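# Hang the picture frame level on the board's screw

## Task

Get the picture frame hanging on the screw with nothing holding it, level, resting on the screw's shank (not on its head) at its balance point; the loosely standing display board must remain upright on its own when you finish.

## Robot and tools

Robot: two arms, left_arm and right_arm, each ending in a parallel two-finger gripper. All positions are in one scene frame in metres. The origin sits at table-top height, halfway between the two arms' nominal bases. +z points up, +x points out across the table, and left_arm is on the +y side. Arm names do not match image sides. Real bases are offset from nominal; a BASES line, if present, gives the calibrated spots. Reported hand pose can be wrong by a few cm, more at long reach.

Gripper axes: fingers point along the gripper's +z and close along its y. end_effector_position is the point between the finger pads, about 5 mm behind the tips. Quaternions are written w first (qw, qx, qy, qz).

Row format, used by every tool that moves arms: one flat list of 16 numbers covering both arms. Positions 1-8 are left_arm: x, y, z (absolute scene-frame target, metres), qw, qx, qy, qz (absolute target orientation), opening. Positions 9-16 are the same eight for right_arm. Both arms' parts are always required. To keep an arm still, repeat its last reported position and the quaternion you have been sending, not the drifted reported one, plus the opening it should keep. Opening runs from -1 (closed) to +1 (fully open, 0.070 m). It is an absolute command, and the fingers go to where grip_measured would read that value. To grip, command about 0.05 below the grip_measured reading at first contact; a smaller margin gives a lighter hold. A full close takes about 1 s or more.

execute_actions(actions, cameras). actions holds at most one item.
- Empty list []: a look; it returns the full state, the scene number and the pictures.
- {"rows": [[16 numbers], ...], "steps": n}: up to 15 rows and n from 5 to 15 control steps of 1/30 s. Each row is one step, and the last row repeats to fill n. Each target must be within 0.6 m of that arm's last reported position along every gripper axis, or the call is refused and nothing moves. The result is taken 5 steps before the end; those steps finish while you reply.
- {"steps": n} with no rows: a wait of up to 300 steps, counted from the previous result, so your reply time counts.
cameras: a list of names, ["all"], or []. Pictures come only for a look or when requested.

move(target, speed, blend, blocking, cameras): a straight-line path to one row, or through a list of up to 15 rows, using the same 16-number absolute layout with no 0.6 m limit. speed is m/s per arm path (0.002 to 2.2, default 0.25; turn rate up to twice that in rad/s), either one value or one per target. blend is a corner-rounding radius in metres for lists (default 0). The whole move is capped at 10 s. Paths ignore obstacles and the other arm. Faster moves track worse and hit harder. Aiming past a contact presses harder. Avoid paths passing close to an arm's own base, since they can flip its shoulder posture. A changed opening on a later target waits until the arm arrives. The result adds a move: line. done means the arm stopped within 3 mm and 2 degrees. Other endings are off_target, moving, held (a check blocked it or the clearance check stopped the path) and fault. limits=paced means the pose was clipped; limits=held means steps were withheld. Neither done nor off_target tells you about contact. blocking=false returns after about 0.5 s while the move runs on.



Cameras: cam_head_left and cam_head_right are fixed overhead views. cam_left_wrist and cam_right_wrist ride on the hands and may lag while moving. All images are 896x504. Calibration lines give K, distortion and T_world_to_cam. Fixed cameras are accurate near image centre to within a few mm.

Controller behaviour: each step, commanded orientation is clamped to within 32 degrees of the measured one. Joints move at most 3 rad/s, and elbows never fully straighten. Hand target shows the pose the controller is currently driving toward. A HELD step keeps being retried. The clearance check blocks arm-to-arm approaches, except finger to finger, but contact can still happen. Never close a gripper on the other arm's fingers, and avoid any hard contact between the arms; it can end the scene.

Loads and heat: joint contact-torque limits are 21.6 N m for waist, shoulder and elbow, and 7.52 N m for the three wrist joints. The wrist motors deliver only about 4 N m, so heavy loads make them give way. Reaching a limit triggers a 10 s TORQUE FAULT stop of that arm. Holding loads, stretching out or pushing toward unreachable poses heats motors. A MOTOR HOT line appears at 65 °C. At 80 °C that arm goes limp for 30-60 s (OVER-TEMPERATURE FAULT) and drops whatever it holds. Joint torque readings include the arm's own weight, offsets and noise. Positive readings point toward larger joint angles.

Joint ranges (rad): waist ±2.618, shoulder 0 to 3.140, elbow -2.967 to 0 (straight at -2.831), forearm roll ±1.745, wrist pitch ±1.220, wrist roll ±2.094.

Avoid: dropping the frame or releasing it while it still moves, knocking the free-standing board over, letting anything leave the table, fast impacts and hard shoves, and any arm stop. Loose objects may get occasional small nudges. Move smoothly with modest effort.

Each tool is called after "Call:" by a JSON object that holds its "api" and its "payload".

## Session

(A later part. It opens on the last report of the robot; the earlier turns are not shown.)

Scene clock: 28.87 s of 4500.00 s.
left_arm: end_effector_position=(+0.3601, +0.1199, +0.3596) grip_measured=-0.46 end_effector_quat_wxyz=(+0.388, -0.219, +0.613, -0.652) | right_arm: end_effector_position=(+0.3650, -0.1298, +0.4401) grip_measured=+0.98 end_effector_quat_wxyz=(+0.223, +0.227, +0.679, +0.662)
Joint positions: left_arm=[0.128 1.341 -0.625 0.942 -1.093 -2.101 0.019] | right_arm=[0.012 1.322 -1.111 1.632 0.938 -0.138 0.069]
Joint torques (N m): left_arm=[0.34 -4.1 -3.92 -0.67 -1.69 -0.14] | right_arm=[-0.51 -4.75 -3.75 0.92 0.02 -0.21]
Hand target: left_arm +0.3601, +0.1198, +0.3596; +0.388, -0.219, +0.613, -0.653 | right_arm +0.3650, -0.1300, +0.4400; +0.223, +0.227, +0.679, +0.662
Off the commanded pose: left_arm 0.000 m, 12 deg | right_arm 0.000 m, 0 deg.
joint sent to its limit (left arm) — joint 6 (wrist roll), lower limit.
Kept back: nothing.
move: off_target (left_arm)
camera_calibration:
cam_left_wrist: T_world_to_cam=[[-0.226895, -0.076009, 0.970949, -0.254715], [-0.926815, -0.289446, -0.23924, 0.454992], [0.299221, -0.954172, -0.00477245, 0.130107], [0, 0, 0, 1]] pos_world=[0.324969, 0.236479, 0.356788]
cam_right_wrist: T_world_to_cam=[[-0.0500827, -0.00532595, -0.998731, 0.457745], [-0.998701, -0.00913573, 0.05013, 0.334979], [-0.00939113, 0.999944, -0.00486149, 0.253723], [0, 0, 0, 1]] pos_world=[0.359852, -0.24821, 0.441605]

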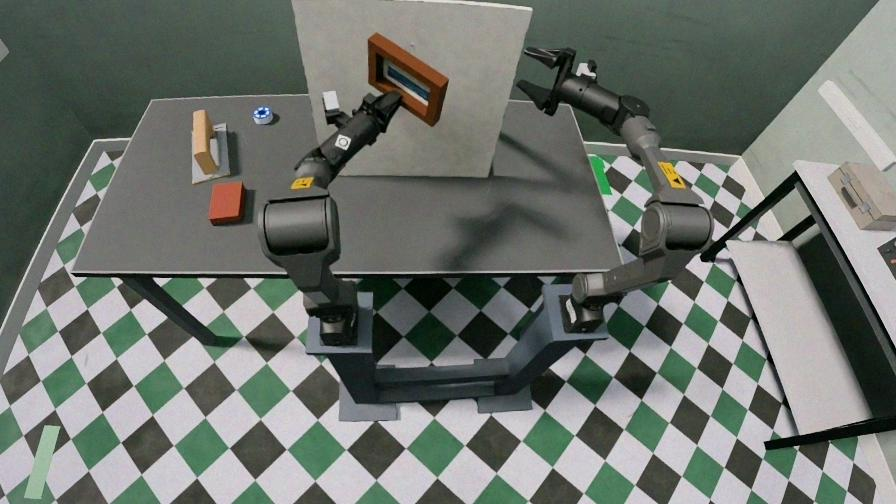

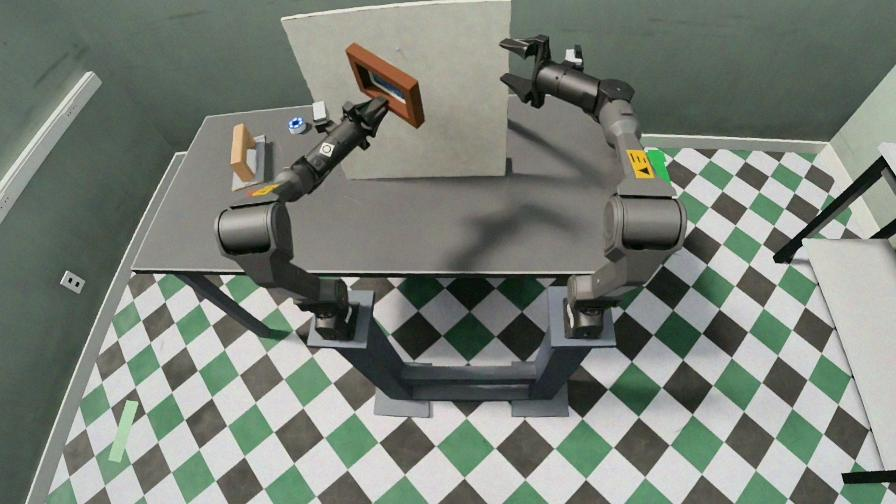

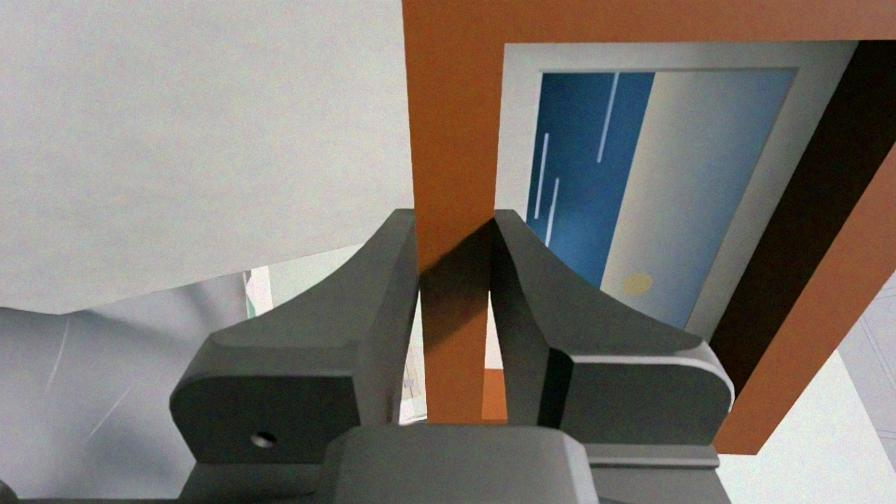

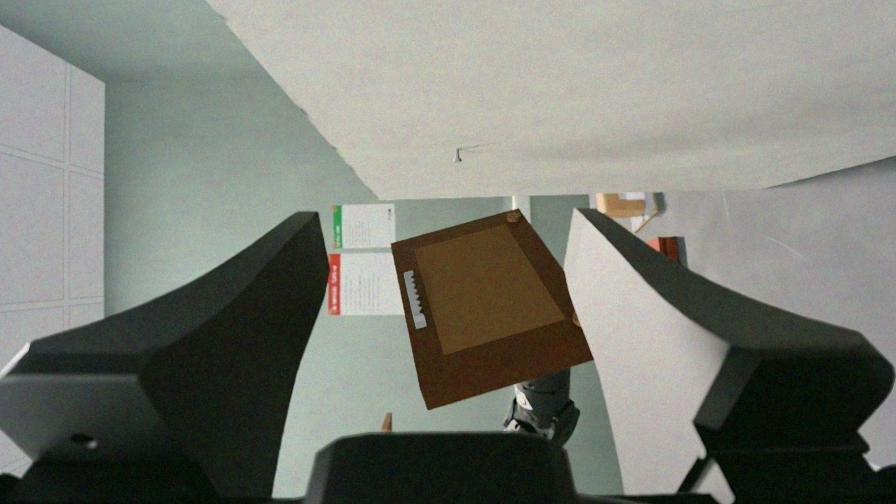

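Call:
{"api": "move", "payload": {"target": [[0.375,0.095,0.35,0.45,-0.5,0.5,-0.54,-0.52,0.40,-0.27,0.42,0.27,0.28,0.66,0.645,0.98],[0.40,0.0844,0.335,0.5129,-0.4867,0.4867,-0.5129,-0.52,0.47,-0.295,0.41,0.311,0.318,0.641,0.625,0.98]], "speed": 0.2}}

Call:
{"api": "zoom_image", "payload": {"camera": "cam_head_left", "region": [355, 20, 475, 110]}}

Call:
{"api": "zoom_image", "payload": {"camera": "cam_head_right", "region": [345, 20, 465, 110]}}

Scene clock: 36.50 s of 4500.00 s.
left_arm: end_effector_position=(+0.4004, +0.0844, +0.3342) grip_measured=-0.46 end_effector_quat_wxyz=(+0.513, -0.487, +0.487, -0.512) | right_arm: end_effector_position=(+0.4704, -0.2950, +0.4100) grip_measured=+0.98 end_effector_quat_wxyz=(+0.311, +0.318, +0.641, +0.625)
Joint positions: left_arm=[-0.709 1.5 -0.769 -0.925 -0.962 -0.877 0.019] | right_arm=[-0.393 1.644 -1.329 1.668 1.074 -0.247 0.069]
Joint torques (N m): left_arm=[-0.31 -7.26 -3.5 0.8 -1.38 0.08] | right_arm=[-0.3 -7.32 -3.62 0.76 0.29 0.17]
Hand target: left_arm +0.4000, +0.0844, +0.3350; +0.513, -0.487, +0.487, -0.513 | right_arm +0.4700, -0.2950, +0.4100; +0.311, +0.318, +0.641, +0.625
Off the commanded pose: left_arm 0.001 m, 0 deg | right_arm 0.000 m, 0 deg.
Kept back: nothing.
move: done
camera_calibration:
cam_left_wrist: T_world_to_cam=[[-0.0279862, -0.0115282, 0.999542, -0.318392], [-0.558752, -0.828952, -0.0252052, 0.302716], [0.828862, -0.559202, 0.0167578, -0.168675], [0, 0, 0, 1]] pos_world=[0.300041, 0.152943, 0.328702]
cam_right_wrist: T_world_to_cam=[[-0.0494609, 0.00873949, -0.998738, 0.435978], [-0.963612, 0.262582, 0.0500191, 0.503931], [0.262688, 0.96487, -0.00456607, 0.28135], [0, 0, 0, 1]] pos_world=[0.43325, -0.4076, 0.411506]

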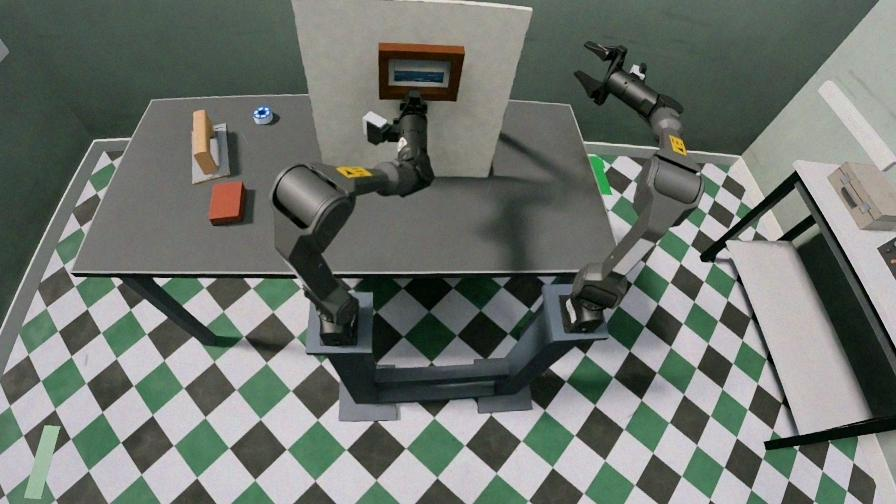

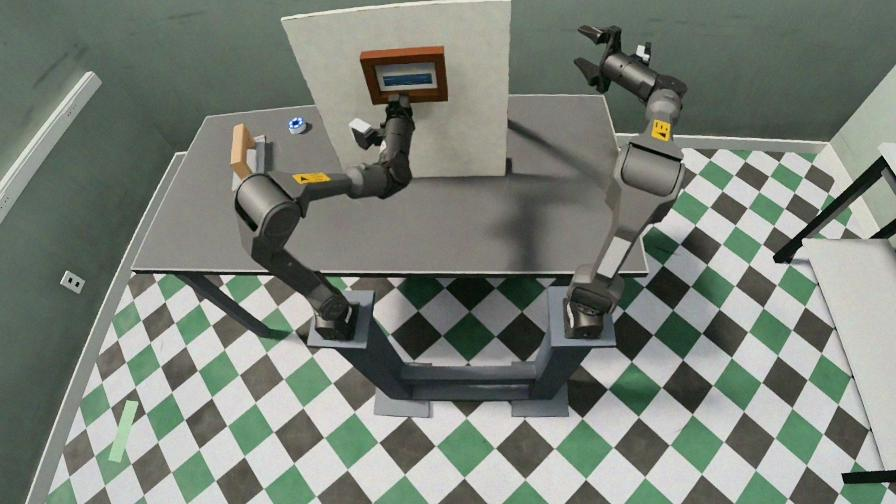

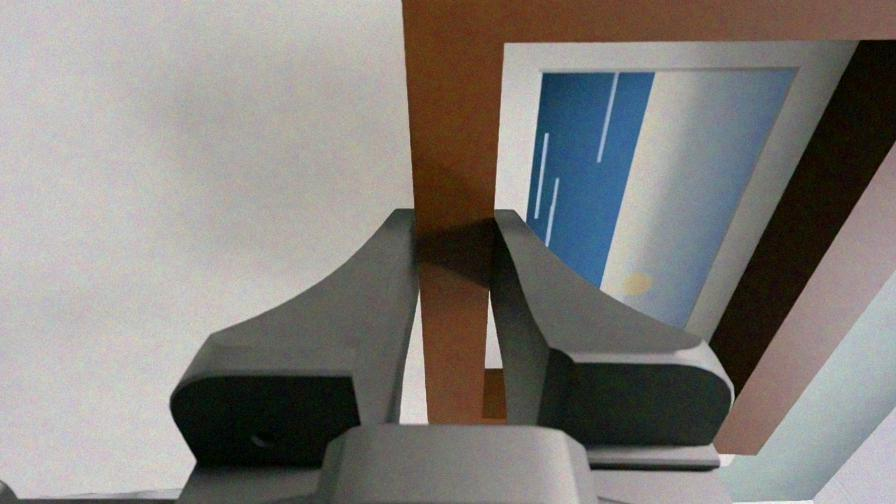

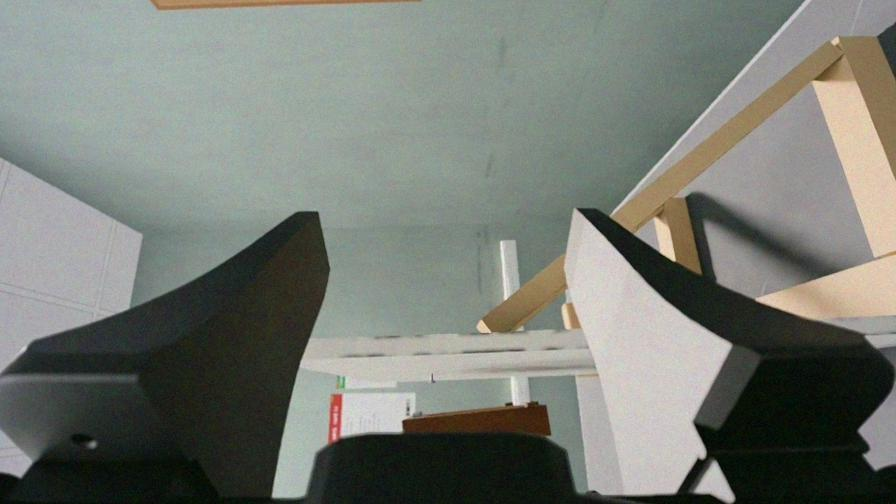

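Scaled by 4.200 from the camera's 896x504 image, which has a finer 1280x720 frame.

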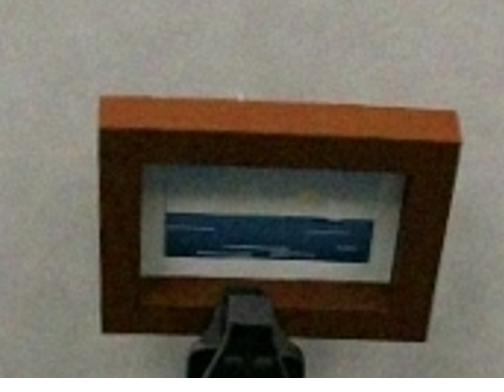

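Scaled by 4.200 from the camera's 896x504 image, which has a finer 1280x720 frame.

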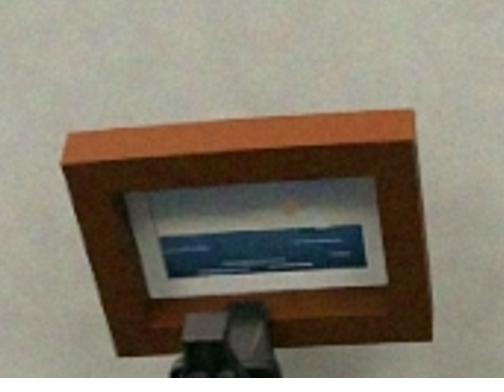

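Call:
{"api": "move", "payload": {"target": [[0.424,0.0856,0.334,0.5129,-0.4867,0.4867,-0.5129,-0.52,0.47,-0.295,0.41,0.311,0.318,0.641,0.625,0.98]], "speed": 0.05, "cameras": ["cam_right_wrist","cam_head_right"]}}

Call:
{"api": "zoom_image", "payload": {"camera": "cam_right_wrist", "region": [380, 330, 590, 440]}}

Scene clock: 38.67 s of 4500.00 s.
left_arm: end_effector_position=(+0.4243, +0.0856, +0.3340) grip_measured=-0.46 end_effector_quat_wxyz=(+0.513, -0.487, +0.487, -0.513) | right_arm: end_effector_position=(+0.4702, -0.2949, +0.4101) grip_measured=+0.98 end_effector_quat_wxyz=(+0.311, +0.318, +0.641, +0.625)
Joint positions: left_arm=[-0.642 1.56 -0.834 -0.861 -0.917 -0.915 0.019] | right_arm=[-0.393 1.643 -1.328 1.668 1.074 -0.247 0.069]
Joint torques (N m): left_arm=[-0.84 -6.44 -3.2 0.59 -1.72 0.04] | right_arm=[-0.47 -7.31 -3.61 0.77 0.28 0.16]
Hand target: left_arm +0.4240, +0.0856, +0.3340; +0.513, -0.487, +0.487, -0.513 | right_arm +0.4700, -0.2950, +0.4100; +0.311, +0.318, +0.641, +0.625
Off the commanded pose: left_arm 0.000 m, 0 deg | right_arm 0.000 m, 0 deg.
Kept back: nothing.
move: done
camera_calibration:
cam_right_wrist: T_world_to_cam=[[-0.0494609, 0.00873949, -0.998738, 0.436067], [-0.963612, 0.262582, 0.0500191, 0.503707], [0.262688, 0.96487, -0.00456607, 0.281307], [0, 0, 0, 1]] pos_world=[0.43305, -0.4075, 0.411606]
Images, in order (width x height): cam_head_right 896x504, cam_right_wrist 896x504.

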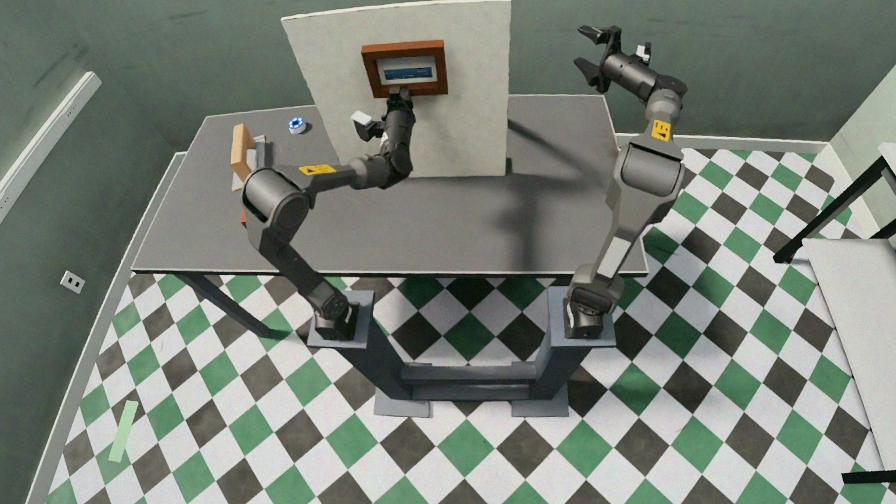

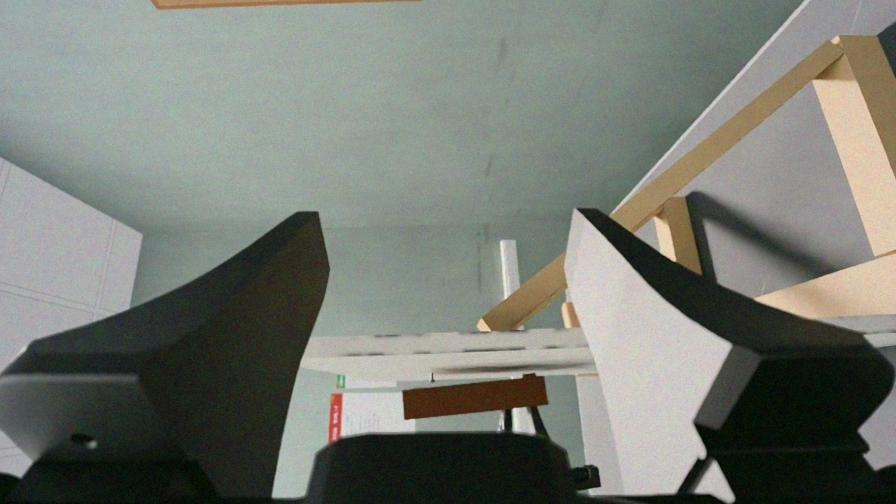

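Scaled by 2.400 from the camera's 896x504 image, which has a finer 1280x720 frame.

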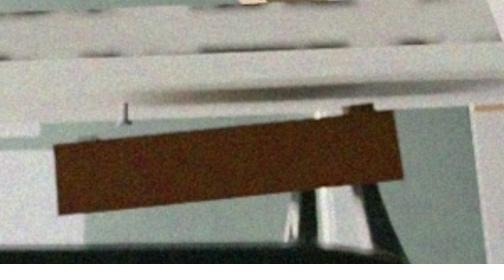

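Call:
{"api": "move", "payload": {"target": [[0.4325,0.0856,0.334,0.5129,-0.4867,0.4867,-0.5129,-0.52,0.47,-0.295,0.41,0.311,0.318,0.641,0.625,0.98]], "speed": 0.03, "cameras": ["cam_right_wrist"]}}

Call:
{"api": "zoom_image", "payload": {"camera": "cam_right_wrist", "region": [380, 330, 590, 440]}}

Scene clock: 40.87 s of 4500.00 s.
left_arm: end_effector_position=(+0.4325, +0.0857, +0.3342) grip_measured=-0.46 end_effector_quat_wxyz=(+0.513, -0.487, +0.487, -0.513) | right_arm: end_effector_position=(+0.4702, -0.2949, +0.4101) grip_measured=+0.98 end_effector_quat_wxyz=(+0.311, +0.318, +0.641, +0.625)
Joint positions: left_arm=[-0.623 1.581 -0.859 -0.845 -0.903 -0.924 0.019] | right_arm=[-0.393 1.643 -1.328 1.668 1.074 -0.247 0.069]
Joint torques (N m): left_arm=[0.11 -5.9 -3.8 0.74 -1.57 -0.1] | right_arm=[-0.52 -7.31 -3.6 0.77 0.27 0.16]
Hand target: left_arm +0.4325, +0.0856, +0.3340; +0.513, -0.487, +0.487, -0.513 | right_arm +0.4700, -0.2950, +0.4100; +0.311, +0.318, +0.641, +0.625
Off the commanded pose: left_arm 0.000 m, 0 deg | right_arm 0.000 m, 0 deg.
Kept back: nothing.
move: done
camera_calibration:
cam_right_wrist: T_world_to_cam=[[-0.0494609, 0.00873949, -0.998738, 0.436067], [-0.963612, 0.262582, 0.0500191, 0.503707], [0.262688, 0.96487, -0.00456607, 0.281307], [0, 0, 0, 1]] pos_world=[0.43305, -0.4075, 0.411606]
Images, in order (width x height): cam_right_wrist 896x504.

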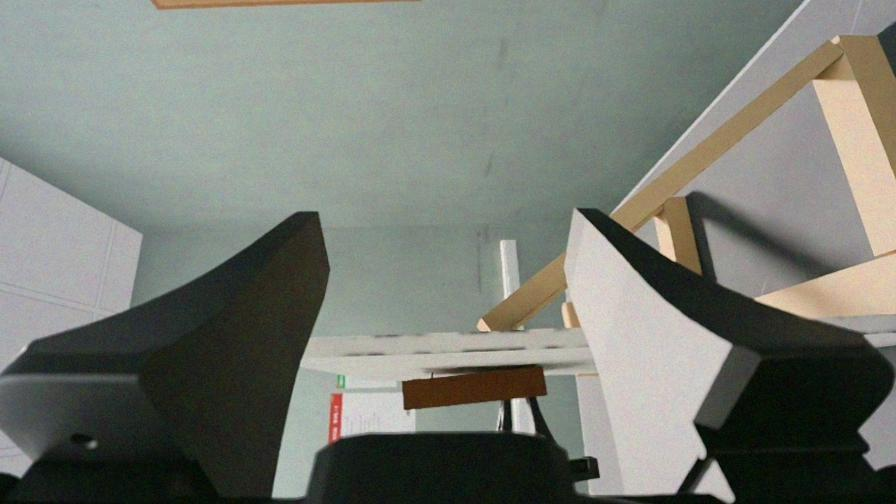

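Scaled by 2.400 from the camera's 896x504 image, which has a finer 1280x720 frame.

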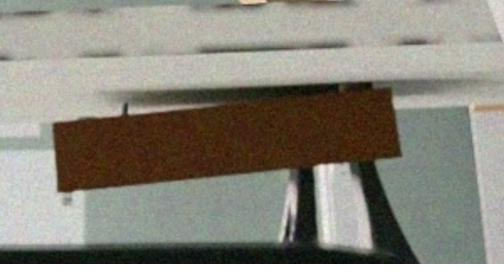

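Call:
{"api": "move", "payload": {"target": [[0.4345,0.0856,0.333,0.5129,-0.4867,0.4867,-0.5129,-0.52,0.47,-0.295,0.41,0.311,0.318,0.641,0.625,0.98]], "speed": 0.03, "cameras": ["cam_right_wrist"]}}

Call:
{"api": "zoom_image", "payload": {"camera": "cam_right_wrist", "region": [390, 350, 490, 420]}}

Call:
{"api": "zoom_image", "payload": {"camera": "cam_right_wrist", "region": [380, 330, 590, 440]}}

Scene clock: 41.97 s of 4500.00 s.
left_arm: end_effector_position=(+0.4341, +0.0857, +0.3333) grip_measured=-0.46 end_effector_quat_wxyz=(+0.513, -0.487, +0.486, -0.513) | right_arm: end_effector_position=(+0.4702, -0.2949, +0.4101) grip_measured=+0.98 end_effector_quat_wxyz=(+0.311, +0.318, +0.641, +0.625)
Joint positions: left_arm=[-0.619 1.587 -0.862 -0.838 -0.903 -0.93 0.019] | right_arm=[-0.393 1.643 -1.328 1.668 1.074 -0.247 0.069]
Joint torques (N m): left_arm=[1.54 -4.62 -5.07 0.9 -1.21 -0.02] | right_arm=[-0.48 -7.27 -3.64 0.77 0.27 0.16]
Hand target: left_arm +0.4345, +0.0856, +0.3330; +0.513, -0.487, +0.487, -0.513 | right_arm +0.4700, -0.2950, +0.4100; +0.311, +0.318, +0.641, +0.625
Off the commanded pose: left_arm 0.001 m, 0 deg | right_arm 0.000 m, 0 deg.
Kept back: nothing.
move: done
camera_calibration:
cam_right_wrist: T_world_to_cam=[[-0.0494609, 0.00873949, -0.998738, 0.436067], [-0.963612, 0.262582, 0.0500191, 0.503707], [0.262688, 0.96487, -0.00456607, 0.281307], [0, 0, 0, 1]] pos_world=[0.43305, -0.4075, 0.411606]
Images, in order (width x height): cam_right_wrist 896x504.

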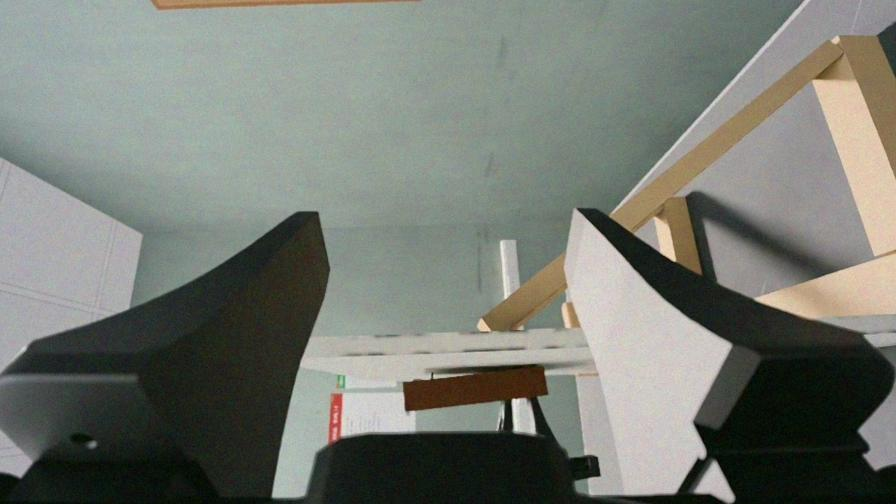

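Scaled by 5.040 from the camera's 896x504 image, which has a finer 1280x720 frame.

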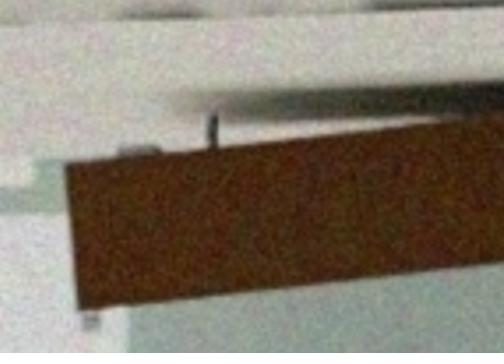

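Scaled by 2.400 from the camera's 896x504 image, which has a finer 1280x720 frame.

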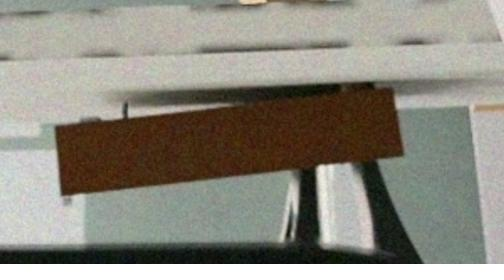

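Call:
{"api": "move", "payload": {"target": [[0.434,0.0856,0.333,0.5095,-0.4903,0.4903,-0.5095,-0.52,0.47,-0.295,0.41,0.311,0.318,0.641,0.625,0.98],[0.434,0.0856,0.328,0.5095,-0.4903,0.4903,-0.5095,-0.52,0.47,-0.295,0.41,0.311,0.318,0.641,0.625,0.98]], "speed": 0.03, "cameras": ["cam_right_wrist"]}}

Call:
{"api": "zoom_image", "payload": {"camera": "cam_right_wrist", "region": [390, 350, 490, 420]}}

Scene clock: 43.10 s of 4500.00 s.
left_arm: end_effector_position=(+0.4343, +0.0856, +0.3283) grip_measured=-0.45 end_effector_quat_wxyz=(+0.509, -0.490, +0.490, -0.510) | right_arm: end_effector_position=(+0.4702, -0.2949, +0.4101) grip_measured=+0.98 end_effector_quat_wxyz=(+0.311, +0.318, +0.641, +0.625)
Joint positions: left_arm=[-0.619 1.591 -0.858 -0.845 -0.896 -0.931 0.019] | right_arm=[-0.393 1.643 -1.328 1.668 1.074 -0.247 0.069]
Joint torques (N m): left_arm=[0.48 -5.03 -2.53 0.39 -1.45 0] | right_arm=[-0.47 -7.29 -3.64 0.77 0.25 0.16]
Hand target: left_arm +0.4340, +0.0856, +0.3280; +0.510, -0.490, +0.490, -0.510 | right_arm +0.4700, -0.2950, +0.4100; +0.311, +0.318, +0.641, +0.625
Off the commanded pose: left_arm 0.000 m, 0 deg | right_arm 0.000 m, 0 deg.
Kept back: nothing.
move: done
camera_calibration:
cam_right_wrist: T_world_to_cam=[[-0.0494609, 0.00873949, -0.998738, 0.436067], [-0.963612, 0.262582, 0.0500191, 0.503707], [0.262688, 0.96487, -0.00456607, 0.281307], [0, 0, 0, 1]] pos_world=[0.43305, -0.4075, 0.411606]
Images, in order (width x height): cam_right_wrist 896x504.

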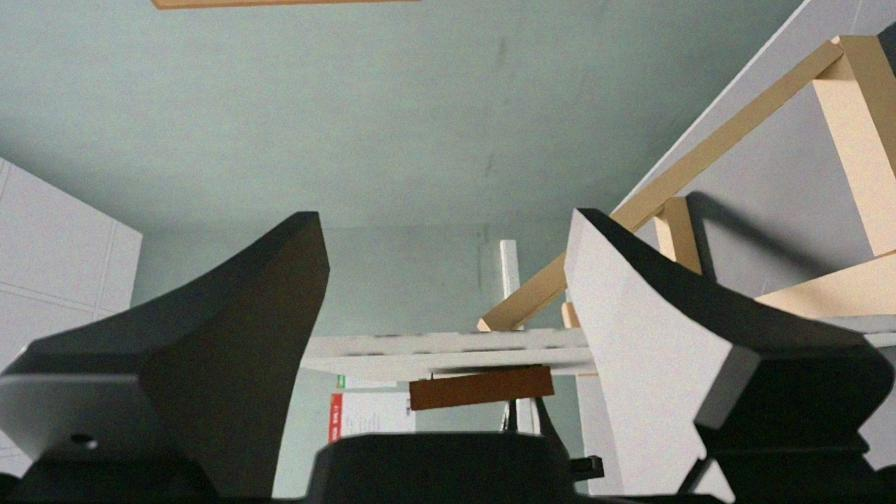

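Scaled by 5.040 from the camera's 896x504 image, which has a finer 1280x720 frame.

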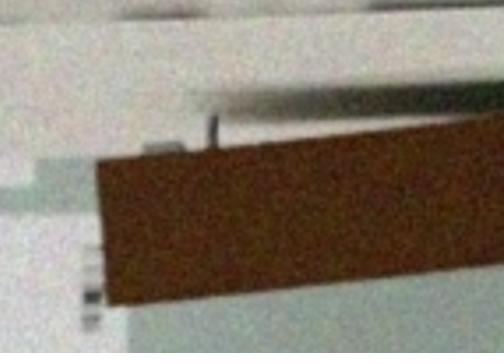

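Call:
{"api": "move", "payload": {"target": [0.434,0.0856,0.323,0.5095,-0.4903,0.4903,-0.5095,-0.52,0.47,-0.295,0.41,0.311,0.318,0.641,0.625,0.98], "speed": 0.02, "cameras": ["cam_right_wrist"]}}

Call:
{"api": "zoom_image", "payload": {"camera": "cam_right_wrist", "region": [390, 350, 490, 420]}}

Scene clock: 44.10 s of 4500.00 s.
left_arm: end_effector_position=(+0.4341, +0.0861, +0.3237) grip_measured=-0.45 end_effector_quat_wxyz=(+0.510, -0.490, +0.489, -0.510) | right_arm: end_effector_position=(+0.4702, -0.2949, +0.4101) grip_measured=+0.98 end_effector_quat_wxyz=(+0.311, +0.318, +0.641, +0.625)
Joint positions: left_arm=[-0.619 1.601 -0.846 -0.832 -0.913 -0.951 0.019] | right_arm=[-0.393 1.643 -1.328 1.668 1.074 -0.247 0.069]
Joint torques (N m): left_arm=[-0.01 -5.15 -2.17 0.59 -1.06 0.03] | right_arm=[-0.48 -7.27 -3.64 0.77 0.26 0.16]
Hand target: left_arm +0.4340, +0.0856, +0.3230; +0.510, -0.490, +0.490, -0.510 | right_arm +0.4700, -0.2950, +0.4100; +0.311, +0.318, +0.641, +0.625
Off the commanded pose: left_arm 0.001 m, 0 deg | right_arm 0.000 m, 0 deg.
Kept back: nothing.
move: done
camera_calibration:
cam_right_wrist: T_world_to_cam=[[-0.0494609, 0.00873949, -0.998738, 0.436067], [-0.963612, 0.262582, 0.0500191, 0.503707], [0.262688, 0.96487, -0.00456607, 0.281307], [0, 0, 0, 1]] pos_world=[0.43305, -0.4075, 0.411606]
Images, in order (width x height): cam_right_wrist 896x504.

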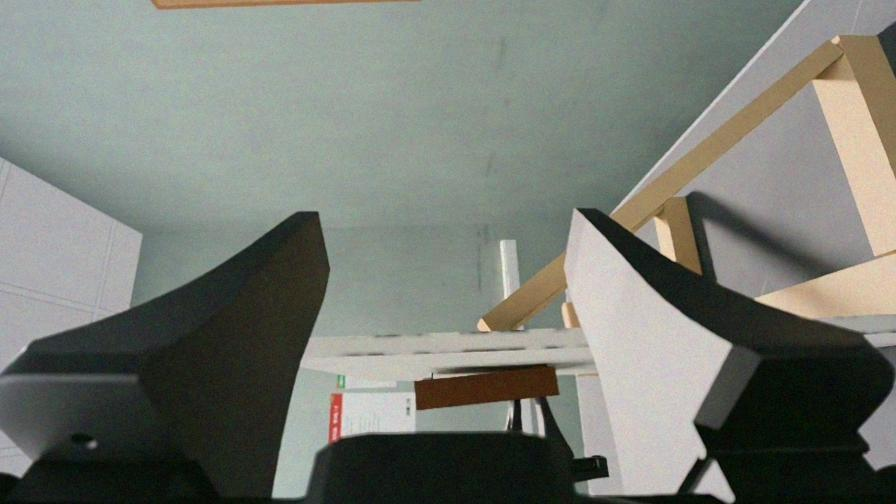

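Scaled by 5.040 from the camera's 896x504 image, which has a finer 1280x720 frame.

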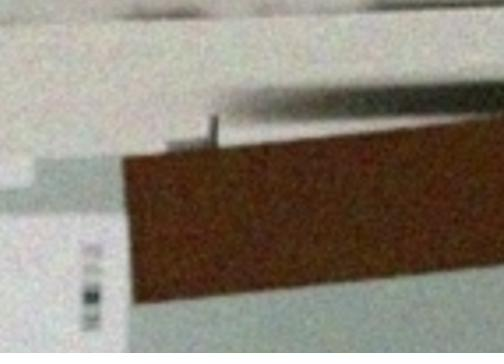

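Call:
{"api": "execute_actions", "payload": {"actions": [], "cameras": ["cam_head_left","cam_head_right"]}}

Call:
{"api": "zoom_image", "payload": {"camera": "cam_head_left", "region": [355, 20, 475, 110]}}

Call:
{"api": "zoom_image", "payload": {"camera": "cam_head_right", "region": [345, 20, 465, 110]}}

Call:
{"api": "zoom_image", "payload": {"camera": "cam_right_wrist", "region": [410, 360, 450, 390]}}

Scene clock: 44.63 s of 4500.00 s.
left_arm: end_effector_position=(+0.4341, +0.0861, +0.3237) grip_measured=-0.45 end_effector_quat_wxyz=(+0.510, -0.490, +0.489, -0.510) | right_arm: end_effector_position=(+0.4702, -0.2949, +0.4101) grip_measured=+0.98 end_effector_quat_wxyz=(+0.311, +0.318, +0.641, +0.625)
Joint positions: left_arm=[-0.619 1.601 -0.846 -0.832 -0.913 -0.951 0.019] | right_arm=[-0.393 1.643 -1.328 1.668 1.074 -0.247 0.069]
Joint torques (N m): left_arm=[-0.45 -5.05 -1.94 0.49 -0.67 0.19] | right_arm=[-0.46 -7.29 -3.64 0.77 0.25 0.16]
Motor temperatures (°C): left_arm=[30 32 32 32 36 29] | right_arm=[29 30 33 34 38 31]
Hand target: left_arm +0.4340, +0.0856, +0.3230; +0.510, -0.490, +0.490, -0.510 | right_arm +0.4700, -0.2950, +0.4100; +0.311, +0.318, +0.641, +0.625
Off the commanded pose: left_arm 0.001 m, 0 deg | right_arm 0.000 m, 0 deg.
Steps of this call (1-16: nothing new was sent). Readings (end_effector_position of left_arm | right_arm):
1: (+0.4341, +0.0861, +0.3237) | (+0.4702, -0.2949, +0.4101)
2: (+0.4341, +0.0861, +0.3237) | (+0.4702, -0.2949, +0.4101)
4: (+0.4341, +0.0861, +0.3237) | (+0.4702, -0.2949, +0.4101)
8: (+0.4341, +0.0861, +0.3237) | (+0.4702, -0.2949, +0.4101)
16: the state above
Images, in order (width x height): cam_head_left 896x504, cam_head_right 896x504.

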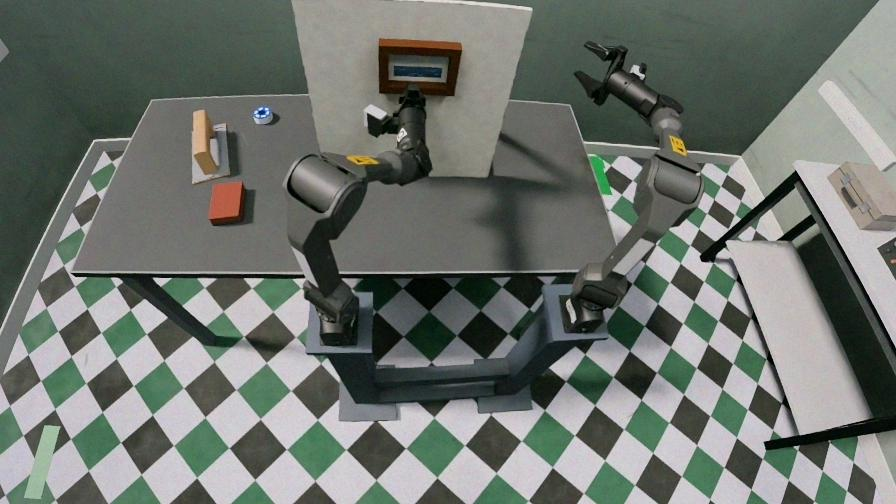

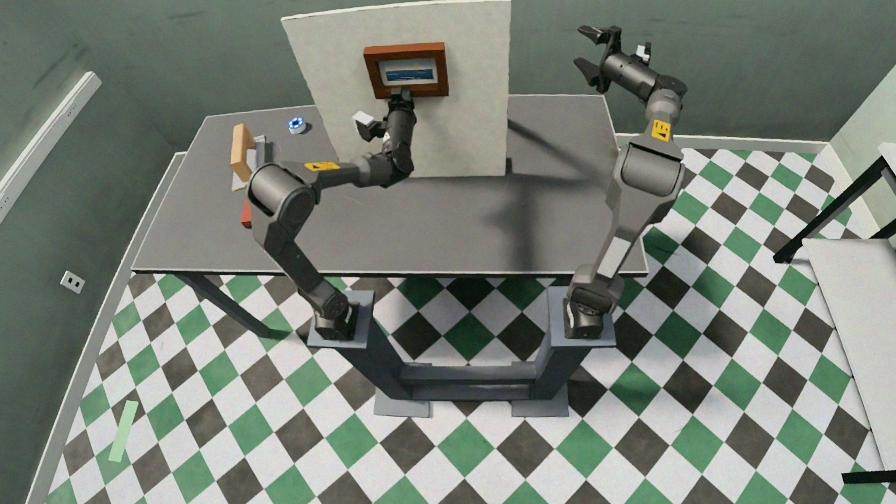

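Scaled by 4.200 from the camera's 896x504 image, which has a finer 1280x720 frame.

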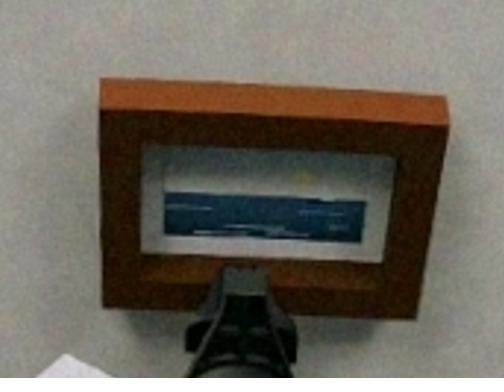

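Scaled by 4.200 from the camera's 896x504 image, which has a finer 1280x720 frame.

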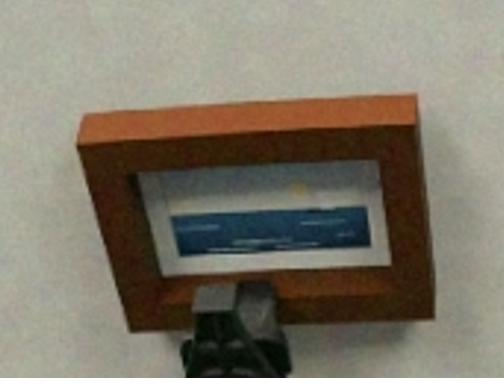

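This scene's latest camera images include none from cam_right_wrist. They are from: cam_head_left, cam_head_right. cam_right_wrist's image comes with the result of a call that names it in "cameras".

Call:
{"api": "execute_actions", "payload": {"actions": [], "cameras": ["cam_right_wrist"]}}

Call:
{"api": "zoom_image", "payload": {"camera": "cam_right_wrist", "region": [412, 365, 452, 390]}}

Scene clock: 45.37 s of 4500.00 s.
left_arm: end_effector_position=(+0.4341, +0.0861, +0.3237) grip_measured=-0.45 end_effector_quat_wxyz=(+0.510, -0.490, +0.489, -0.510) | right_arm: end_effector_position=(+0.4702, -0.2949, +0.4101) grip_measured=+0.98 end_effector_quat_wxyz=(+0.311, +0.318, +0.641, +0.625)
Joint positions: left_arm=[-0.619 1.601 -0.846 -0.832 -0.913 -0.951 0.019] | right_arm=[-0.393 1.643 -1.328 1.668 1.074 -0.247 0.069]
Joint torques (N m): left_arm=[-0.86 -5.14 -1.72 0.4 -0.39 0.22] | right_arm=[-0.47 -7.31 -3.64 0.77 0.24 0.16]
Motor temperatures (°C): left_arm=[30 32 32 32 36 29] | right_arm=[29 30 33 34 38 31]
Hand target: left_arm +0.4340, +0.0856, +0.3230; +0.510, -0.490, +0.490, -0.510 | right_arm +0.4700, -0.2950, +0.4100; +0.311, +0.318, +0.641, +0.625
Off the commanded pose: left_arm 0.001 m, 0 deg | right_arm 0.000 m, 0 deg.
Steps of this call (1-22: nothing new was sent). Readings (end_effector_position of left_arm | right_arm):
1: (+0.4341, +0.0861, +0.3237) | (+0.4702, -0.2949, +0.4101)
2: (+0.4341, +0.0861, +0.3237) | (+0.4702, -0.2949, +0.4101)
4: (+0.4341, +0.0861, +0.3237) | (+0.4702, -0.2949, +0.4101)
8: (+0.4341, +0.0861, +0.3237) | (+0.4702, -0.2949, +0.4101)
22: the state above
camera_calibration:
cam_right_wrist: T_world_to_cam=[[-0.0494609, 0.00873949, -0.998738, 0.436067], [-0.963612, 0.262582, 0.0500191, 0.503707], [0.262688, 0.96487, -0.00456607, 0.281307], [0, 0, 0, 1]] pos_world=[0.43305, -0.4075, 0.411606]
Images, in order (width x height): cam_right_wrist 896x504.

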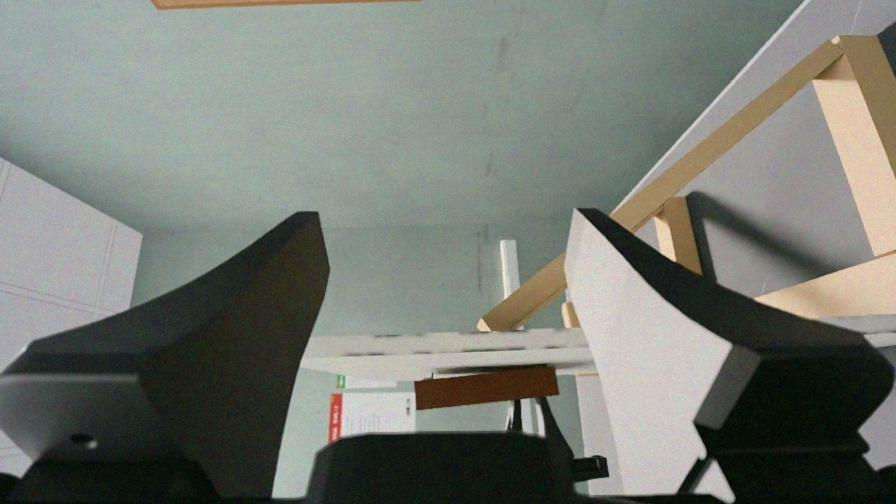

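Scaled by 12.600 from the camera's 896x504 image, which has a finer 1280x720 frame.

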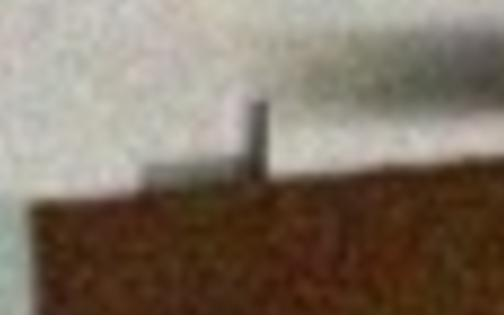

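Call:
{"api": "move", "payload": {"target": [[0.434,0.0856,0.3255,0.5095,-0.4903,0.4903,-0.5095,-0.52,0.47,-0.295,0.41,0.311,0.318,0.641,0.625,0.98],[0.434,0.0822,0.3255,0.5095,-0.4903,0.4903,-0.5095,-0.52,0.47,-0.295,0.41,0.311,0.318,0.641,0.625,0.98],[0.434,0.0822,0.3215,0.5095,-0.4903,0.4903,-0.5095,-0.52,0.47,-0.295,0.41,0.311,0.318,0.641,0.625,0.98]], "speed": 0.02, "cameras": ["cam_right_wrist"]}}

Call:
{"api": "zoom_image", "payload": {"camera": "cam_right_wrist", "region": [412, 365, 452, 390]}}

Scene clock: 47.43 s of 4500.00 s.
left_arm: end_effector_position=(+0.4340, +0.0811, +0.3218) grip_measured=-0.46 end_effector_quat_wxyz=(+0.509, -0.489, +0.491, -0.510) | right_arm: end_effector_position=(+0.4702, -0.2949, +0.4101) grip_measured=+0.98 end_effector_quat_wxyz=(+0.311, +0.318, +0.641, +0.625)
Joint positions: left_arm=[-0.632 1.612 -0.852 -0.839 -0.921 -0.947 0.019] | right_arm=[-0.393 1.643 -1.328 1.668 1.074 -0.247 0.069]
Joint torques (N m): left_arm=[0.82 -5.9 -2.12 0.11 -1.53 -0.14] | right_arm=[-0.46 -7.25 -3.68 0.77 0.23 0.16]
Hand target: left_arm +0.4340, +0.0822, +0.3215; +0.510, -0.490, +0.490, -0.510 | right_arm +0.4700, -0.2950, +0.4100; +0.311, +0.318, +0.641, +0.625
Off the commanded pose: left_arm 0.001 m, 0 deg | right_arm 0.000 m, 0 deg.
Kept back: nothing.
move: done
camera_calibration:
cam_right_wrist: T_world_to_cam=[[-0.0494609, 0.00873949, -0.998738, 0.436067], [-0.963612, 0.262582, 0.0500191, 0.503707], [0.262688, 0.96487, -0.00456607, 0.281307], [0, 0, 0, 1]] pos_world=[0.43305, -0.4075, 0.411606]
Images, in order (width x height): cam_right_wrist 896x504.

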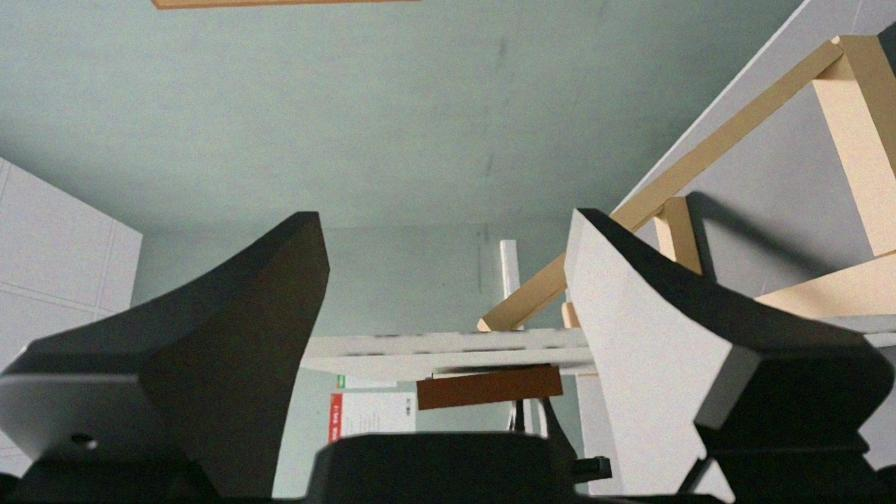

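Scaled by 12.600 from the camera's 896x504 image, which has a finer 1280x720 frame.

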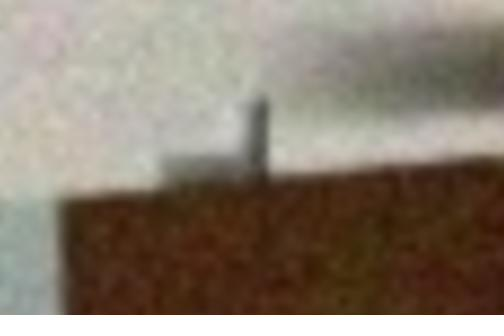

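Call:
{"api": "move", "payload": {"target": [[0.434,0.0812,0.3195,0.5095,-0.4903,0.4903,-0.5095,-0.52,0.47,-0.295,0.41,0.311,0.318,0.641,0.625,0.98]], "speed": 0.02, "cameras": ["cam_right_wrist"]}}

Call:
{"api": "zoom_image", "payload": {"camera": "cam_right_wrist", "region": [412, 365, 452, 390]}}

Scene clock: 48.37 s of 4500.00 s.
left_arm: end_effector_position=(+0.4339, +0.0817, +0.3213) grip_measured=-0.45 end_effector_quat_wxyz=(+0.510, -0.490, +0.489, -0.511) | right_arm: end_effector_position=(+0.4702, -0.2949, +0.4101) grip_measured=+0.98 end_effector_quat_wxyz=(+0.311, +0.318, +0.641, +0.625)
Joint positions: left_arm=[-0.633 1.615 -0.85 -0.839 -0.93 -0.954 0.019] | right_arm=[-0.393 1.643 -1.328 1.668 1.074 -0.247 0.069]
Joint torques (N m): left_arm=[0.49 -3.53 -0.02 -0.52 -0.32 -0.39] | right_arm=[-0.47 -7.29 -3.64 0.77 0.22 0.15]
Hand target: left_arm +0.4340, +0.0812, +0.3195; +0.510, -0.490, +0.490, -0.510 | right_arm +0.4700, -0.2950, +0.4100; +0.311, +0.318, +0.641, +0.625
Off the commanded pose: left_arm 0.002 m, 0 deg | right_arm 0.000 m, 0 deg.
Kept back: nothing.
move: done
camera_calibration:
cam_right_wrist: T_world_to_cam=[[-0.0494609, 0.00873949, -0.998738, 0.436067], [-0.963612, 0.262582, 0.0500191, 0.503707], [0.262688, 0.96487, -0.00456607, 0.281307], [0, 0, 0, 1]] pos_world=[0.43305, -0.4075, 0.411606]
Images, in order (width x height): cam_right_wrist 896x504.

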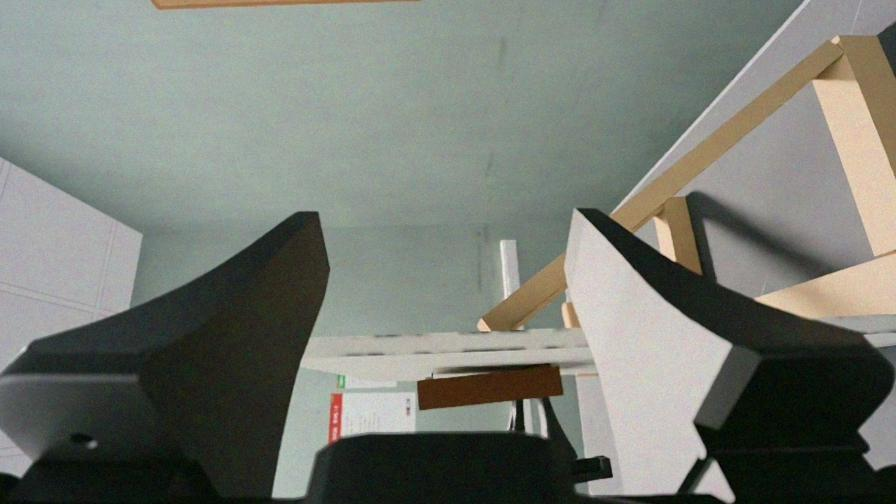

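Scaled by 12.600 from the camera's 896x504 image, which has a finer 1280x720 frame.

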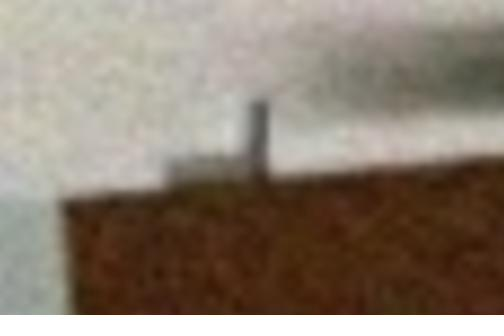

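Call:
{"api": "move", "payload": {"target": [[0.434,0.0815,0.3213,0.5095,-0.4903,0.4903,-0.5095,-0.52,0.47,-0.295,0.41,0.311,0.318,0.641,0.625,0.98],[0.434,0.0815,0.3213,0.5095,-0.4903,0.4903,-0.5095,-0.43,0.47,-0.295,0.41,0.311,0.318,0.641,0.625,0.98]], "speed": 0.02, "cameras": ["cam_right_wrist","cam_left_wrist"]}}

Call:
{"api": "zoom_image", "payload": {"camera": "cam_right_wrist", "region": [412, 365, 452, 390]}}

Scene clock: 49.83 s of 4500.00 s.
left_arm: end_effector_position=(+0.4341, +0.0818, +0.3203) grip_measured=-0.43 end_effector_quat_wxyz=(+0.509, -0.491, +0.491, -0.509) | right_arm: end_effector_position=(+0.4702, -0.2949, +0.4101) grip_measured=+0.98 end_effector_quat_wxyz=(+0.311, +0.318, +0.641, +0.625)
Joint positions: left_arm=[-0.632 1.613 -0.851 -0.844 -0.922 -0.948 0.02] | right_arm=[-0.393 1.643 -1.328 1.668 1.074 -0.247 0.069]
Joint torques (N m): left_arm=[-0.43 -3.96 -0.4 0.12 0.09 -0.02] | right_arm=[-0.43 -7.27 -3.66 0.78 0.22 0.16]
Hand target: left_arm +0.4340, +0.0815, +0.3213; +0.510, -0.490, +0.490, -0.510 | right_arm +0.4700, -0.2950, +0.4100; +0.311, +0.318, +0.641, +0.625
Off the commanded pose: left_arm 0.001 m, 0 deg | right_arm 0.000 m, 0 deg.
Kept back: nothing.
move: done
camera_calibration:
cam_left_wrist: T_world_to_cam=[[-0.012382, -0.010792, 0.999865, -0.310402], [-0.559249, -0.828848, -0.0158717, 0.3163], [0.828907, -0.55937, 0.00422734, -0.193738], [0, 0, 0, 1]] pos_world=[0.333638, 0.150443, 0.316199]
cam_right_wrist: T_world_to_cam=[[-0.0494609, 0.00873949, -0.998738, 0.436067], [-0.963612, 0.262582, 0.0500191, 0.503707], [0.262688, 0.96487, -0.00456607, 0.281307], [0, 0, 0, 1]] pos_world=[0.43305, -0.4075, 0.411606]
Images, in order (width x height): cam_left_wrist 896x504, cam_right_wrist 896x504.

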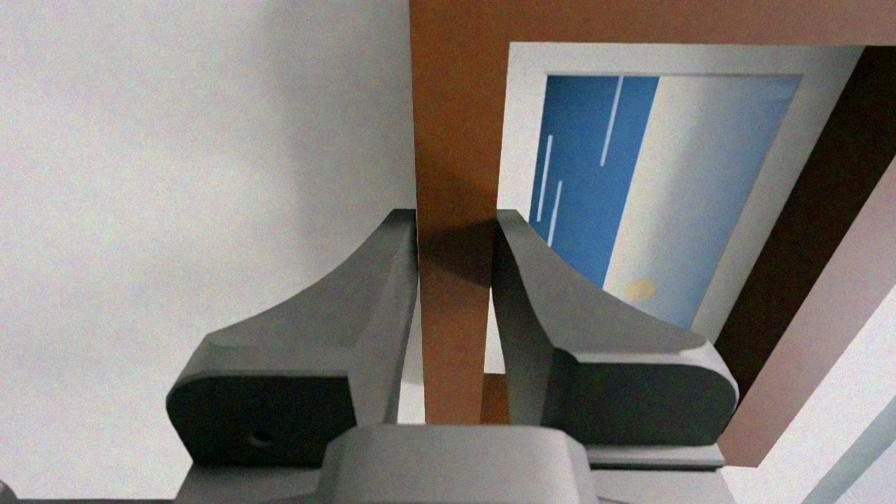

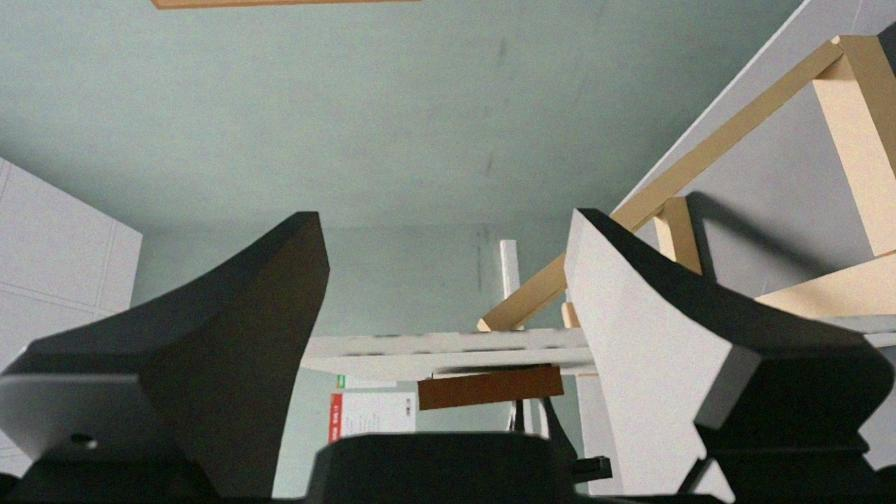

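Scaled by 12.600 from the camera's 896x504 image, which has a finer 1280x720 frame.

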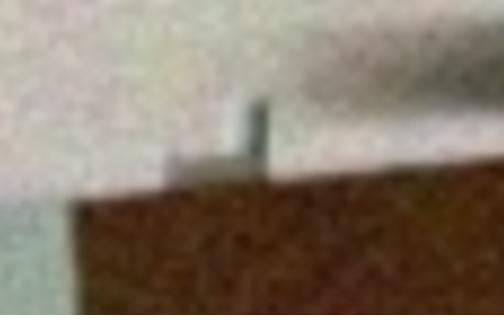

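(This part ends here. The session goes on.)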